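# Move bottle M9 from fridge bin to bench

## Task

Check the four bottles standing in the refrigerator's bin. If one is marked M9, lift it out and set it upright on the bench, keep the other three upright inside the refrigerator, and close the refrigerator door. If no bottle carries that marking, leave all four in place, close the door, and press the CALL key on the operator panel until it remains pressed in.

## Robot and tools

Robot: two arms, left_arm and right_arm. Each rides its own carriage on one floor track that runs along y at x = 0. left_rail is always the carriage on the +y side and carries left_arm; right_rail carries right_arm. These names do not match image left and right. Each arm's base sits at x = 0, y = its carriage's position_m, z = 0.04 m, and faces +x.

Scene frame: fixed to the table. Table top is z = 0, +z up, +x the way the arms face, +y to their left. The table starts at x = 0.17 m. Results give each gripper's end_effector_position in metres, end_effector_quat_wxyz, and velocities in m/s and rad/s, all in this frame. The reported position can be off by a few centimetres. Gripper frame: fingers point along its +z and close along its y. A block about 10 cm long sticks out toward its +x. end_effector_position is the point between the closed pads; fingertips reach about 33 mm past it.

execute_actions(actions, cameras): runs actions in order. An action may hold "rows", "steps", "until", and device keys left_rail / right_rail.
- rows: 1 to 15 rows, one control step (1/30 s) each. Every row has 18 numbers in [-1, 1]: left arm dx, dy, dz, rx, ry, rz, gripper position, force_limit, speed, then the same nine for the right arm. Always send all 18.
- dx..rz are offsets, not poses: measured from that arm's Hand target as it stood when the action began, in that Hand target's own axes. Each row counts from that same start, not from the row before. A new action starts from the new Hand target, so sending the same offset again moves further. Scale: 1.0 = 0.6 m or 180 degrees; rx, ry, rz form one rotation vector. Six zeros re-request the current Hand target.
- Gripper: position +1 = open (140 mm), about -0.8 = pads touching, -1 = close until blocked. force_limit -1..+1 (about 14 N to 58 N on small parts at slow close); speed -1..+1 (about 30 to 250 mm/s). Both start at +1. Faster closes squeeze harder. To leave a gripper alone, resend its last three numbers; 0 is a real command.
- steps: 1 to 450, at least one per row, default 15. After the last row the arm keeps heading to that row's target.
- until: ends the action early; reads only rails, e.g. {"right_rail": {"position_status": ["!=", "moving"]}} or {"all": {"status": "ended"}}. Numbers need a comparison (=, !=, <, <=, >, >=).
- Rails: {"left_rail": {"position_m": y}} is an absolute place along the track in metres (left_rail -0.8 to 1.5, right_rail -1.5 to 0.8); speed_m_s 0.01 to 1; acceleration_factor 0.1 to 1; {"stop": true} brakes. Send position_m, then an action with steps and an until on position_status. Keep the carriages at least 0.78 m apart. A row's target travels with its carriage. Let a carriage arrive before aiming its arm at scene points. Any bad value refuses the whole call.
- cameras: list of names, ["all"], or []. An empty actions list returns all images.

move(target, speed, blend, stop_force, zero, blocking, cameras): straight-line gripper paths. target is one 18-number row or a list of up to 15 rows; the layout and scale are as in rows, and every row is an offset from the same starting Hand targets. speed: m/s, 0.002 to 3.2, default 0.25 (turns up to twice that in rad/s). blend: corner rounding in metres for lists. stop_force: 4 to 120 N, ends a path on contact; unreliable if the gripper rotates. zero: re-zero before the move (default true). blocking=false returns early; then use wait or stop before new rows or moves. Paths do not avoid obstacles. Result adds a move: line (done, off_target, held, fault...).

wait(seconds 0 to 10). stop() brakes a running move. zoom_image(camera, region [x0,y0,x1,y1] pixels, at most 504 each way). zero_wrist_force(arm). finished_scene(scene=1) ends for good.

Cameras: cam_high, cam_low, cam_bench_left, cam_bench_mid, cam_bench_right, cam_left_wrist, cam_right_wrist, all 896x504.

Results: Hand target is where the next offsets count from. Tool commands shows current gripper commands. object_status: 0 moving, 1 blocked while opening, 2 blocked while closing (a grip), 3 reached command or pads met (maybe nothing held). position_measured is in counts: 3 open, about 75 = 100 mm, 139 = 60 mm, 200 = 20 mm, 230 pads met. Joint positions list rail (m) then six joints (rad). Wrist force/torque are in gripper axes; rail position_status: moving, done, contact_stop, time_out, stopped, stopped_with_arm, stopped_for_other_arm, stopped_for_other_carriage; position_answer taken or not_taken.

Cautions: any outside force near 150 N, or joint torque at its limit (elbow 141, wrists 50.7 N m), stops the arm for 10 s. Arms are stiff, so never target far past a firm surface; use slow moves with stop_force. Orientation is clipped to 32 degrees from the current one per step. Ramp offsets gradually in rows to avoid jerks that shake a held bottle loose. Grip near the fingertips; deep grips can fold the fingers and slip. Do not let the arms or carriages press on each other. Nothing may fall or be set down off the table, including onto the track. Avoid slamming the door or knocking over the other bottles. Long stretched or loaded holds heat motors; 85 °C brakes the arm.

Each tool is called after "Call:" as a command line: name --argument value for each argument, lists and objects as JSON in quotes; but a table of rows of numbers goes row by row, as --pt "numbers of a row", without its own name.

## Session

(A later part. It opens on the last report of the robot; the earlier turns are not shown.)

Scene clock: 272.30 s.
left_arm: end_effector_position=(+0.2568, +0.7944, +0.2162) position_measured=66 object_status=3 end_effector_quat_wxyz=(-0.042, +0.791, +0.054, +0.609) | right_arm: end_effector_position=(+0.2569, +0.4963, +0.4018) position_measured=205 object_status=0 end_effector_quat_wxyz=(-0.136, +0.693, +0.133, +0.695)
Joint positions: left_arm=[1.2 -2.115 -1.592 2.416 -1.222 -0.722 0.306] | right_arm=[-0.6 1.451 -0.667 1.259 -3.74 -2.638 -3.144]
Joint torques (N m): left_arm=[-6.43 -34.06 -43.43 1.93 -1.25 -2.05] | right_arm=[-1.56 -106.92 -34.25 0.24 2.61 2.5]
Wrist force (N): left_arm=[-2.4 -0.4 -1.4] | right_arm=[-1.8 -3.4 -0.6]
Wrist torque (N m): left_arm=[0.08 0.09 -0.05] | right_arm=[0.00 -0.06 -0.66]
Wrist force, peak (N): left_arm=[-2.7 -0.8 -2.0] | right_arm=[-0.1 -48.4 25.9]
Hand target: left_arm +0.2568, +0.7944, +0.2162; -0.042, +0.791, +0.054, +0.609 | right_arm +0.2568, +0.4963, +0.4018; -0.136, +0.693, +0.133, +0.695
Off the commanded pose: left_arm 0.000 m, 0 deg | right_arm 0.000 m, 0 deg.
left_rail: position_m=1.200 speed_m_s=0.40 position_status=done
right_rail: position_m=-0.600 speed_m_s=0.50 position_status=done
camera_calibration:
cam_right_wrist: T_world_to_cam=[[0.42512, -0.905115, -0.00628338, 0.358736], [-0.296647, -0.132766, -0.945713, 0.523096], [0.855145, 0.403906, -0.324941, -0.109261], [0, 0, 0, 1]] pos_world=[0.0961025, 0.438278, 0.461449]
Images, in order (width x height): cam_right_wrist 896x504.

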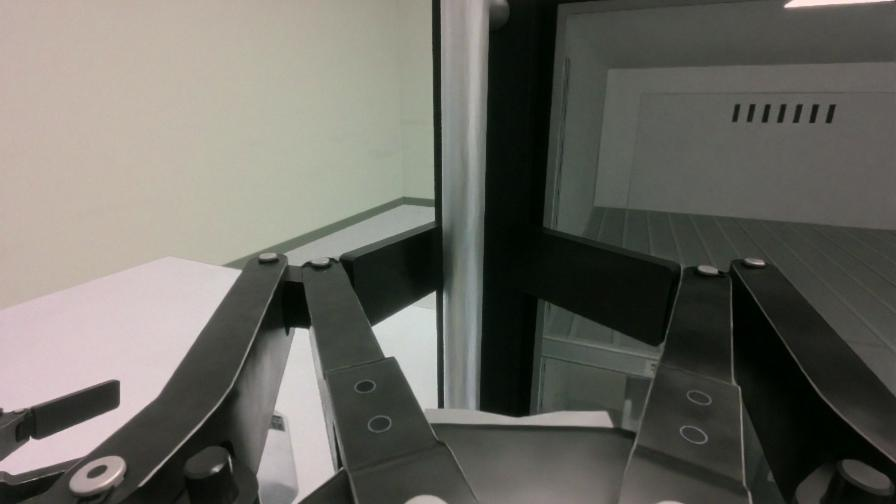

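Call:
execute_actions --actions '[{"rows":[[0,0,0,0,0,0,0.5,0,-1,0,0,0,0,0,0,-0.35,0,-1]],"steps":30}]' --cameras '["cam_right_wrist"]'

Scene clock: 273.77 s.
left_arm: end_effector_position=(+0.2568, +0.7944, +0.2162) position_measured=66 object_status=3 end_effector_quat_wxyz=(-0.042, +0.791, +0.054, +0.609) | right_arm: end_effector_position=(+0.2568, +0.4963, +0.4018) position_measured=173 object_status=3 end_effector_quat_wxyz=(-0.136, +0.693, +0.133, +0.695)
Joint positions: left_arm=[1.2 -2.115 -1.592 2.416 -1.222 -0.722 0.306] | right_arm=[-0.6 1.451 -0.667 1.259 -3.74 -2.638 -3.144]
Joint torques (N m): left_arm=[-9.77 -34.8 -42.68 1.95 -0.95 -1.78] | right_arm=[7.41 -105.13 -33.71 0.04 3.09 2.17]
Wrist force (N): left_arm=[-2.6 -0.8 -1.7] | right_arm=[-2.1 0.5 -0.5]
Wrist torque (N m): left_arm=[-0.01 0.11 -0.04] | right_arm=[0.09 0.03 -0.67]
Wrist force, peak (N): left_arm=[-2.6 -1.4 -1.7] | right_arm=[-1.7 -3.2 -0.8]
Hand target: left_arm +0.2568, +0.7944, +0.2162; -0.042, +0.791, +0.054, +0.609 | right_arm +0.2568, +0.4963, +0.4018; -0.136, +0.693, +0.133, +0.695
Off the commanded pose: left_arm 0.000 m, 0 deg | right_arm 0.000 m, 0 deg.
left_rail: position_m=1.200 speed_m_s=0.40 position_status=done
right_rail: position_m=-0.600 speed_m_s=0.50 position_status=done
camera_calibration:
cam_right_wrist: T_world_to_cam=[[0.42512, -0.905115, -0.00628338, 0.358779], [-0.296647, -0.132766, -0.945713, 0.523066], [0.855145, 0.403906, -0.324941, -0.109175], [0, 0, 0, 1]] pos_world=[0.0960025, 0.438278, 0.461449]
Images, in order (width x height): cam_right_wrist 896x504.

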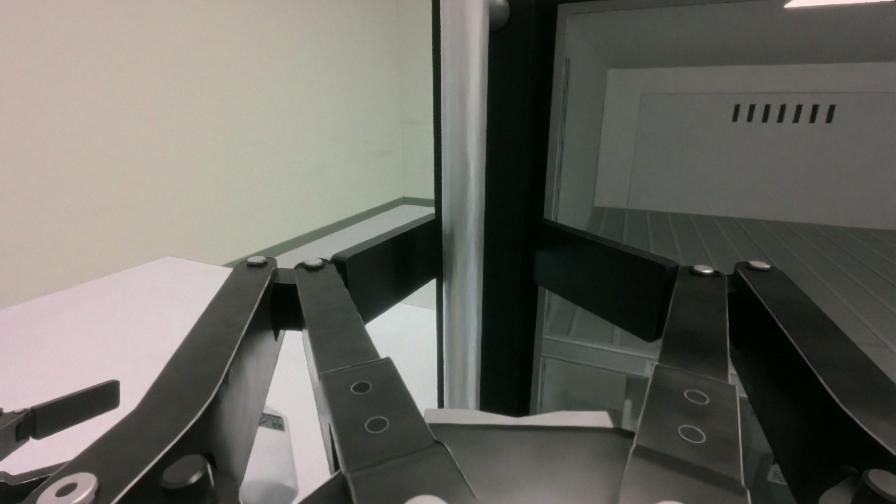

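Call:
execute_actions --actions '[{"rows":[[0,0,0,0,0,0,0.5,0,-1,0,0,0,0,0,0,0.1,0,-1]],"steps":45}]' --cameras '["cam_right_wrist"]'

Scene clock: 275.60 s.
left_arm: end_effector_position=(+0.2568, +0.7944, +0.2162) position_measured=66 object_status=3 end_effector_quat_wxyz=(-0.042, +0.791, +0.054, +0.609) | right_arm: end_effector_position=(+0.2568, +0.4963, +0.4018) position_measured=117 object_status=3 end_effector_quat_wxyz=(-0.136, +0.693, +0.133, +0.695)
Joint positions: left_arm=[1.2 -2.115 -1.592 2.416 -1.222 -0.722 0.306] | right_arm=[-0.6 1.451 -0.667 1.259 -3.74 -2.638 -3.144]
Joint torques (N m): left_arm=[-9.72 -36.18 -43.85 2.15 -0.96 -2.49] | right_arm=[5.94 -105.5 -33.45 -3.71 0.66 2.45]
Wrist force (N): left_arm=[-2.4 -0.9 -1.0] | right_arm=[-2.1 -2.9 1.4]
Wrist torque (N m): left_arm=[-0.03 0.06 -0.05] | right_arm=[0.13 0.03 -0.64]
Wrist force, peak (N): left_arm=[-2.8 -1.3 -1.7] | right_arm=[-1.7 -4.5 0.0]
Hand target: left_arm +0.2568, +0.7944, +0.2162; -0.042, +0.791, +0.054, +0.609 | right_arm +0.2568, +0.4963, +0.4018; -0.136, +0.693, +0.133, +0.695
Off the commanded pose: left_arm 0.000 m, 0 deg | right_arm 0.000 m, 0 deg.
left_rail: position_m=1.200 speed_m_s=0.40 position_status=done
right_rail: position_m=-0.600 speed_m_s=0.50 position_status=done
camera_calibration:
cam_right_wrist: T_world_to_cam=[[0.425226, -0.905066, -0.00622668, 0.358721], [-0.296598, -0.132844, -0.945718, 0.523098], [0.85511, 0.40399, -0.32493, -0.109214], [0, 0, 0, 1]] pos_world=[0.0960027, 0.438278, 0.461449]
Images, in order (width x height): cam_right_wrist 896x504.

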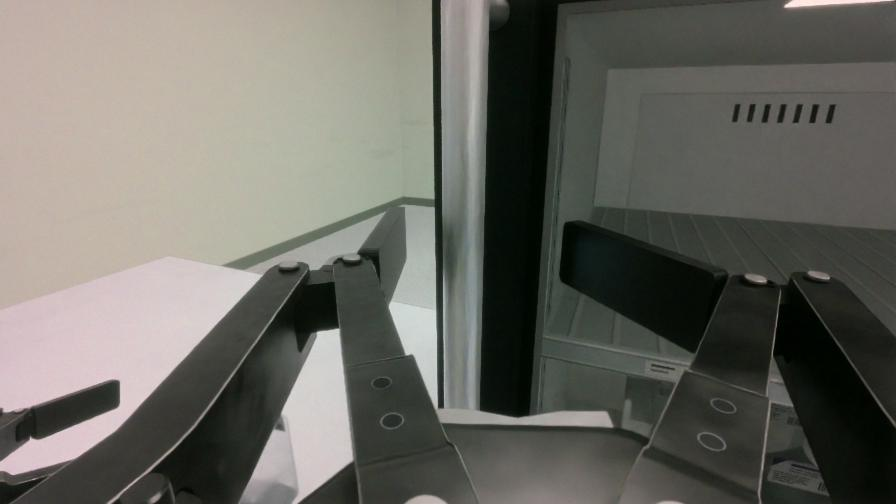

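Call:
move --target '[0,0,0,0,0,0,0.5,0,-1,0,0,-0.17,0,0,0,0.1,0,-1]' --speed 0.08 --stop_force 40 --cameras '["cam_right_wrist"]'

Scene clock: 278.10 s.
left_arm: end_effector_position=(+0.2568, +0.7944, +0.2162) position_measured=66 object_status=3 end_effector_quat_wxyz=(-0.042, +0.791, +0.054, +0.609) | right_arm: end_effector_position=(+0.1623, +0.4581, +0.4015) position_measured=117 object_status=3 end_effector_quat_wxyz=(-0.136, +0.693, +0.133, +0.695)
Joint positions: left_arm=[1.2 -2.115 -1.592 2.416 -1.222 -0.722 0.306] | right_arm=[-0.6 1.549 -0.705 1.337 -3.781 -2.736 -3.145]
Joint torques (N m): left_arm=[-7.45 -35.36 -42.87 1.97 -1.1 -2.12] | right_arm=[12.54 -115 -28.44 -3.43 -2.89 -2.49]
Wrist force (N): left_arm=[-2.3 -0.7 -1.7] | right_arm=[-2.3 -0.8 2.7]
Wrist torque (N m): left_arm=[0.02 0.05 -0.05] | right_arm=[0.18 0.07 -0.66]
Wrist force, peak (N): left_arm=[-2.8 -1.0 -2.0] | right_arm=[-2.3 -2.6 2.3]
Hand target: left_arm +0.2568, +0.7944, +0.2162; -0.042, +0.791, +0.054, +0.609 | right_arm +0.1623, +0.4581, +0.4015; -0.136, +0.693, +0.133, +0.695
Off the commanded pose: left_arm 0.000 m, 0 deg | right_arm 0.000 m, 0 deg.
left_rail: position_m=1.200 speed_m_s=0.40 position_status=done
right_rail: position_m=-0.600 speed_m_s=0.50 position_status=done
move: done
camera_calibration:
cam_right_wrist: T_world_to_cam=[[0.425198, -0.905078, -0.00631291, 0.364416], [-0.296636, -0.132761, -0.945718, 0.489648], [0.85511, 0.40399, -0.324928, -0.0129866], [0, 0, 0, 1]] pos_world=[0.00140266, 0.400078, 0.461149]
Images, in order (width x height): cam_right_wrist 896x504.

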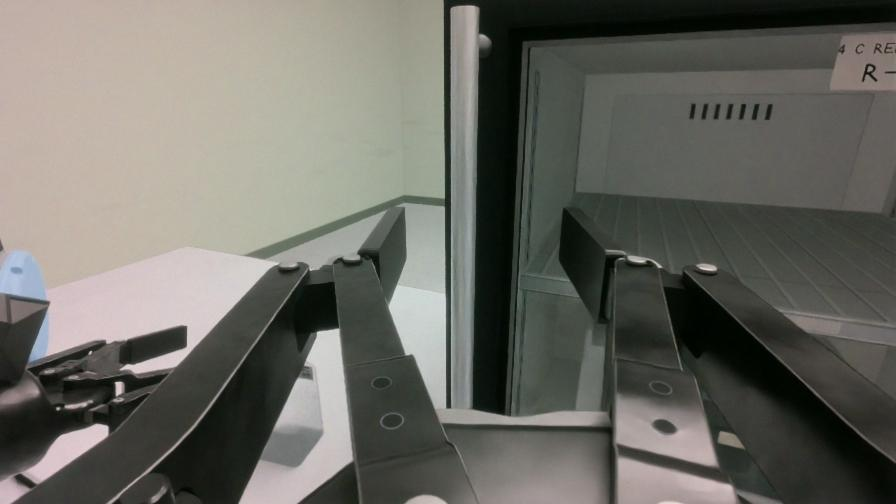

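Call:
move --target '[0,0,0,0,0,0,0.5,0,-1,0,0,-0.22,0,0,0,0.1,0,-1]' --speed 0.2 --cameras '["cam_right_wrist", "cam_bench_left", "cam_low", "cam_high"]'

Call:
zoom_image --camera "cam_bench_left" --region '[220, 130, 420, 350]'

Call:
zoom_image --camera "cam_right_wrist" --region '[430, 0, 896, 504]'

Scene clock: 301.17 s.
left_arm: end_effector_position=(+0.2568, +0.7944, +0.2162) position_measured=66 object_status=3 end_effector_quat_wxyz=(-0.042, +0.791, +0.054, +0.609) | right_arm: end_effector_position=(+0.0400, +0.4087, +0.4011) position_measured=117 object_status=3 end_effector_quat_wxyz=(-0.136, +0.693, +0.133, +0.695)
Joint positions: left_arm=[1.2 -2.115 -1.592 2.416 -1.222 -0.722 0.306] | right_arm=[-0.6 1.684 -0.731 1.39 -3.811 -2.871 -3.149]
Joint torques (N m): left_arm=[-8.81 -32.17 -42.51 1.81 -0.93 -1.96] | right_arm=[12.01 -112.13 -27.59 -2.88 -2.89 -2.99]
Wrist force (N): left_arm=[-3.2 -0.8 -1.7] | right_arm=[-1.7 -0.7 2.8]
Wrist torque (N m): left_arm=[0.00 0.24 -0.05] | right_arm=[0.19 -0.04 -0.66]
Wrist force, peak (N): left_arm=[-3.2 -0.8 -1.7] | right_arm=[-2.2 -0.4 5.4]
Hand target: left_arm +0.2568, +0.7944, +0.2162; -0.042, +0.791, +0.054, +0.609 | right_arm +0.0399, +0.4087, +0.4011; -0.136, +0.693, +0.133, +0.695
Off the commanded pose: left_arm 0.000 m, 0 deg | right_arm 0.000 m, 0 deg.
left_rail: position_m=1.200 speed_m_s=0.40 position_status=done
right_rail: position_m=-0.600 speed_m_s=0.50 position_status=done
move: done
camera_calibration:
cam_right_wrist: T_world_to_cam=[[0.42512, -0.905115, -0.00628338, 0.371743], [-0.296647, -0.132766, -0.945713, 0.446474], [0.855145, 0.403906, -0.324941, 0.111335], [0, 0, 0, 1]] pos_world=[-0.120798, 0.350778, 0.460749]
Images, in order (width x height): cam_high 896x504, cam_low 896x504, cam_bench_left 896x504, cam_right_wrist 896x504.

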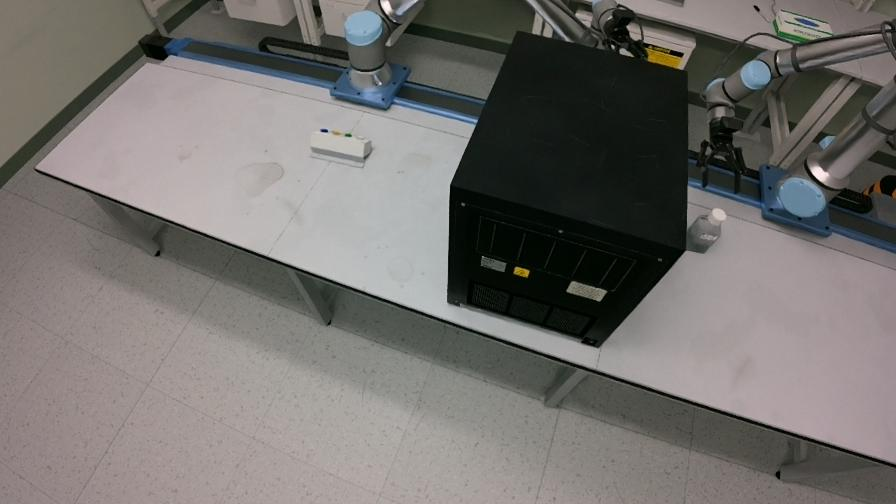

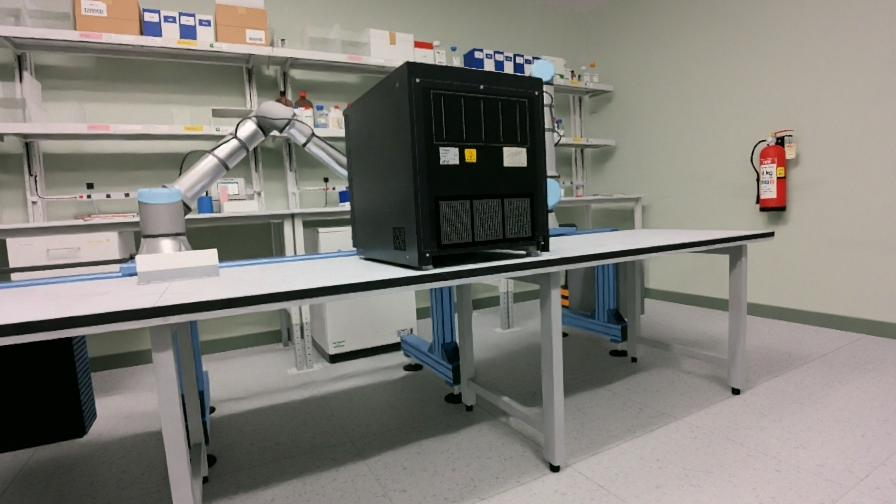

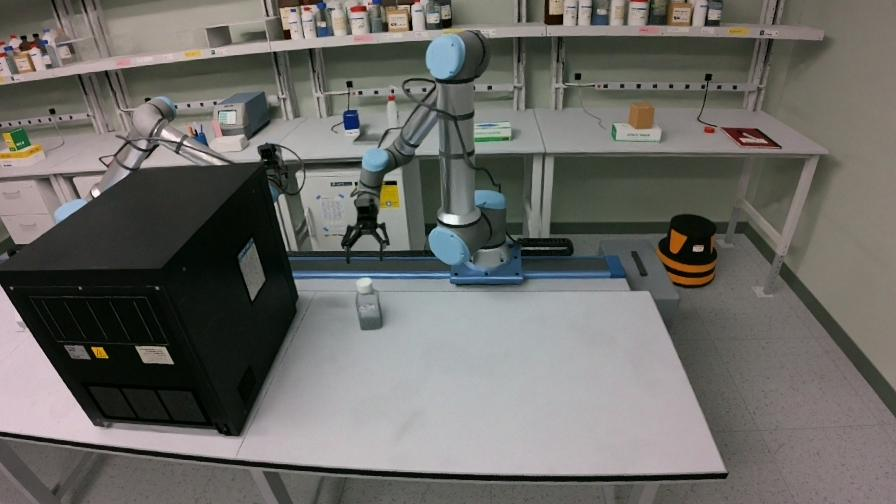

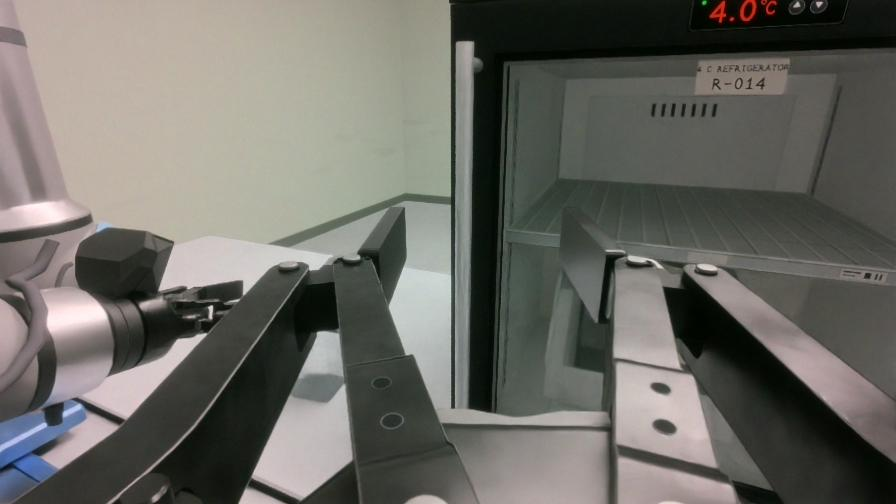

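Scaled by 2.291 from the camera's 896x504 image, which has a finer 1280x720 frame.

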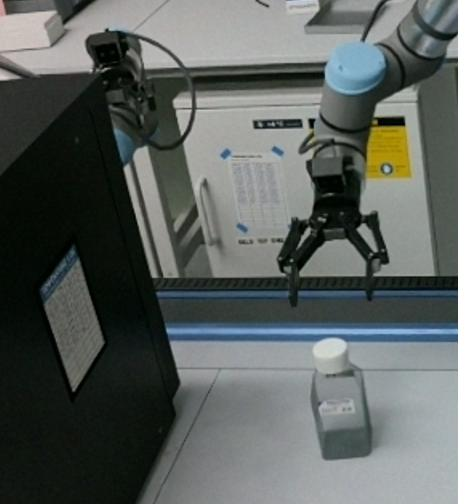

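Scaled by 1.000.

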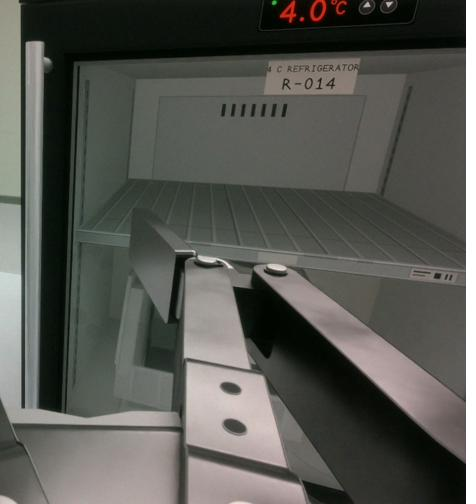

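Call:
zoom_image --camera "cam_bench_left" --region '[235, 150, 315, 240]'

Call:
zoom_image --camera "cam_bench_left" --region '[255, 240, 315, 330]'

Scaled by 5.600 from the camera's 896x504 image, which has a finer 1280x720 frame.

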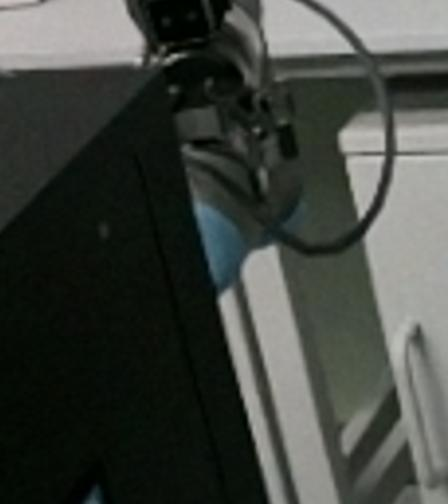

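Scaled by 5.600 from the camera's 896x504 image, which has a finer 1280x720 frame.

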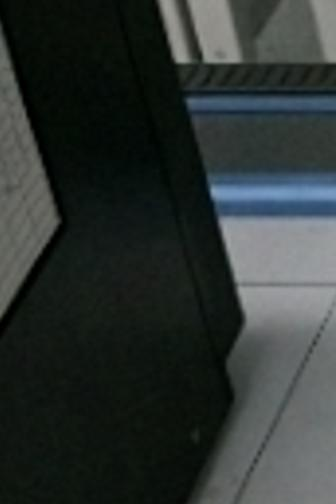

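Call:
finished_scene

The scene is finished: the task was done.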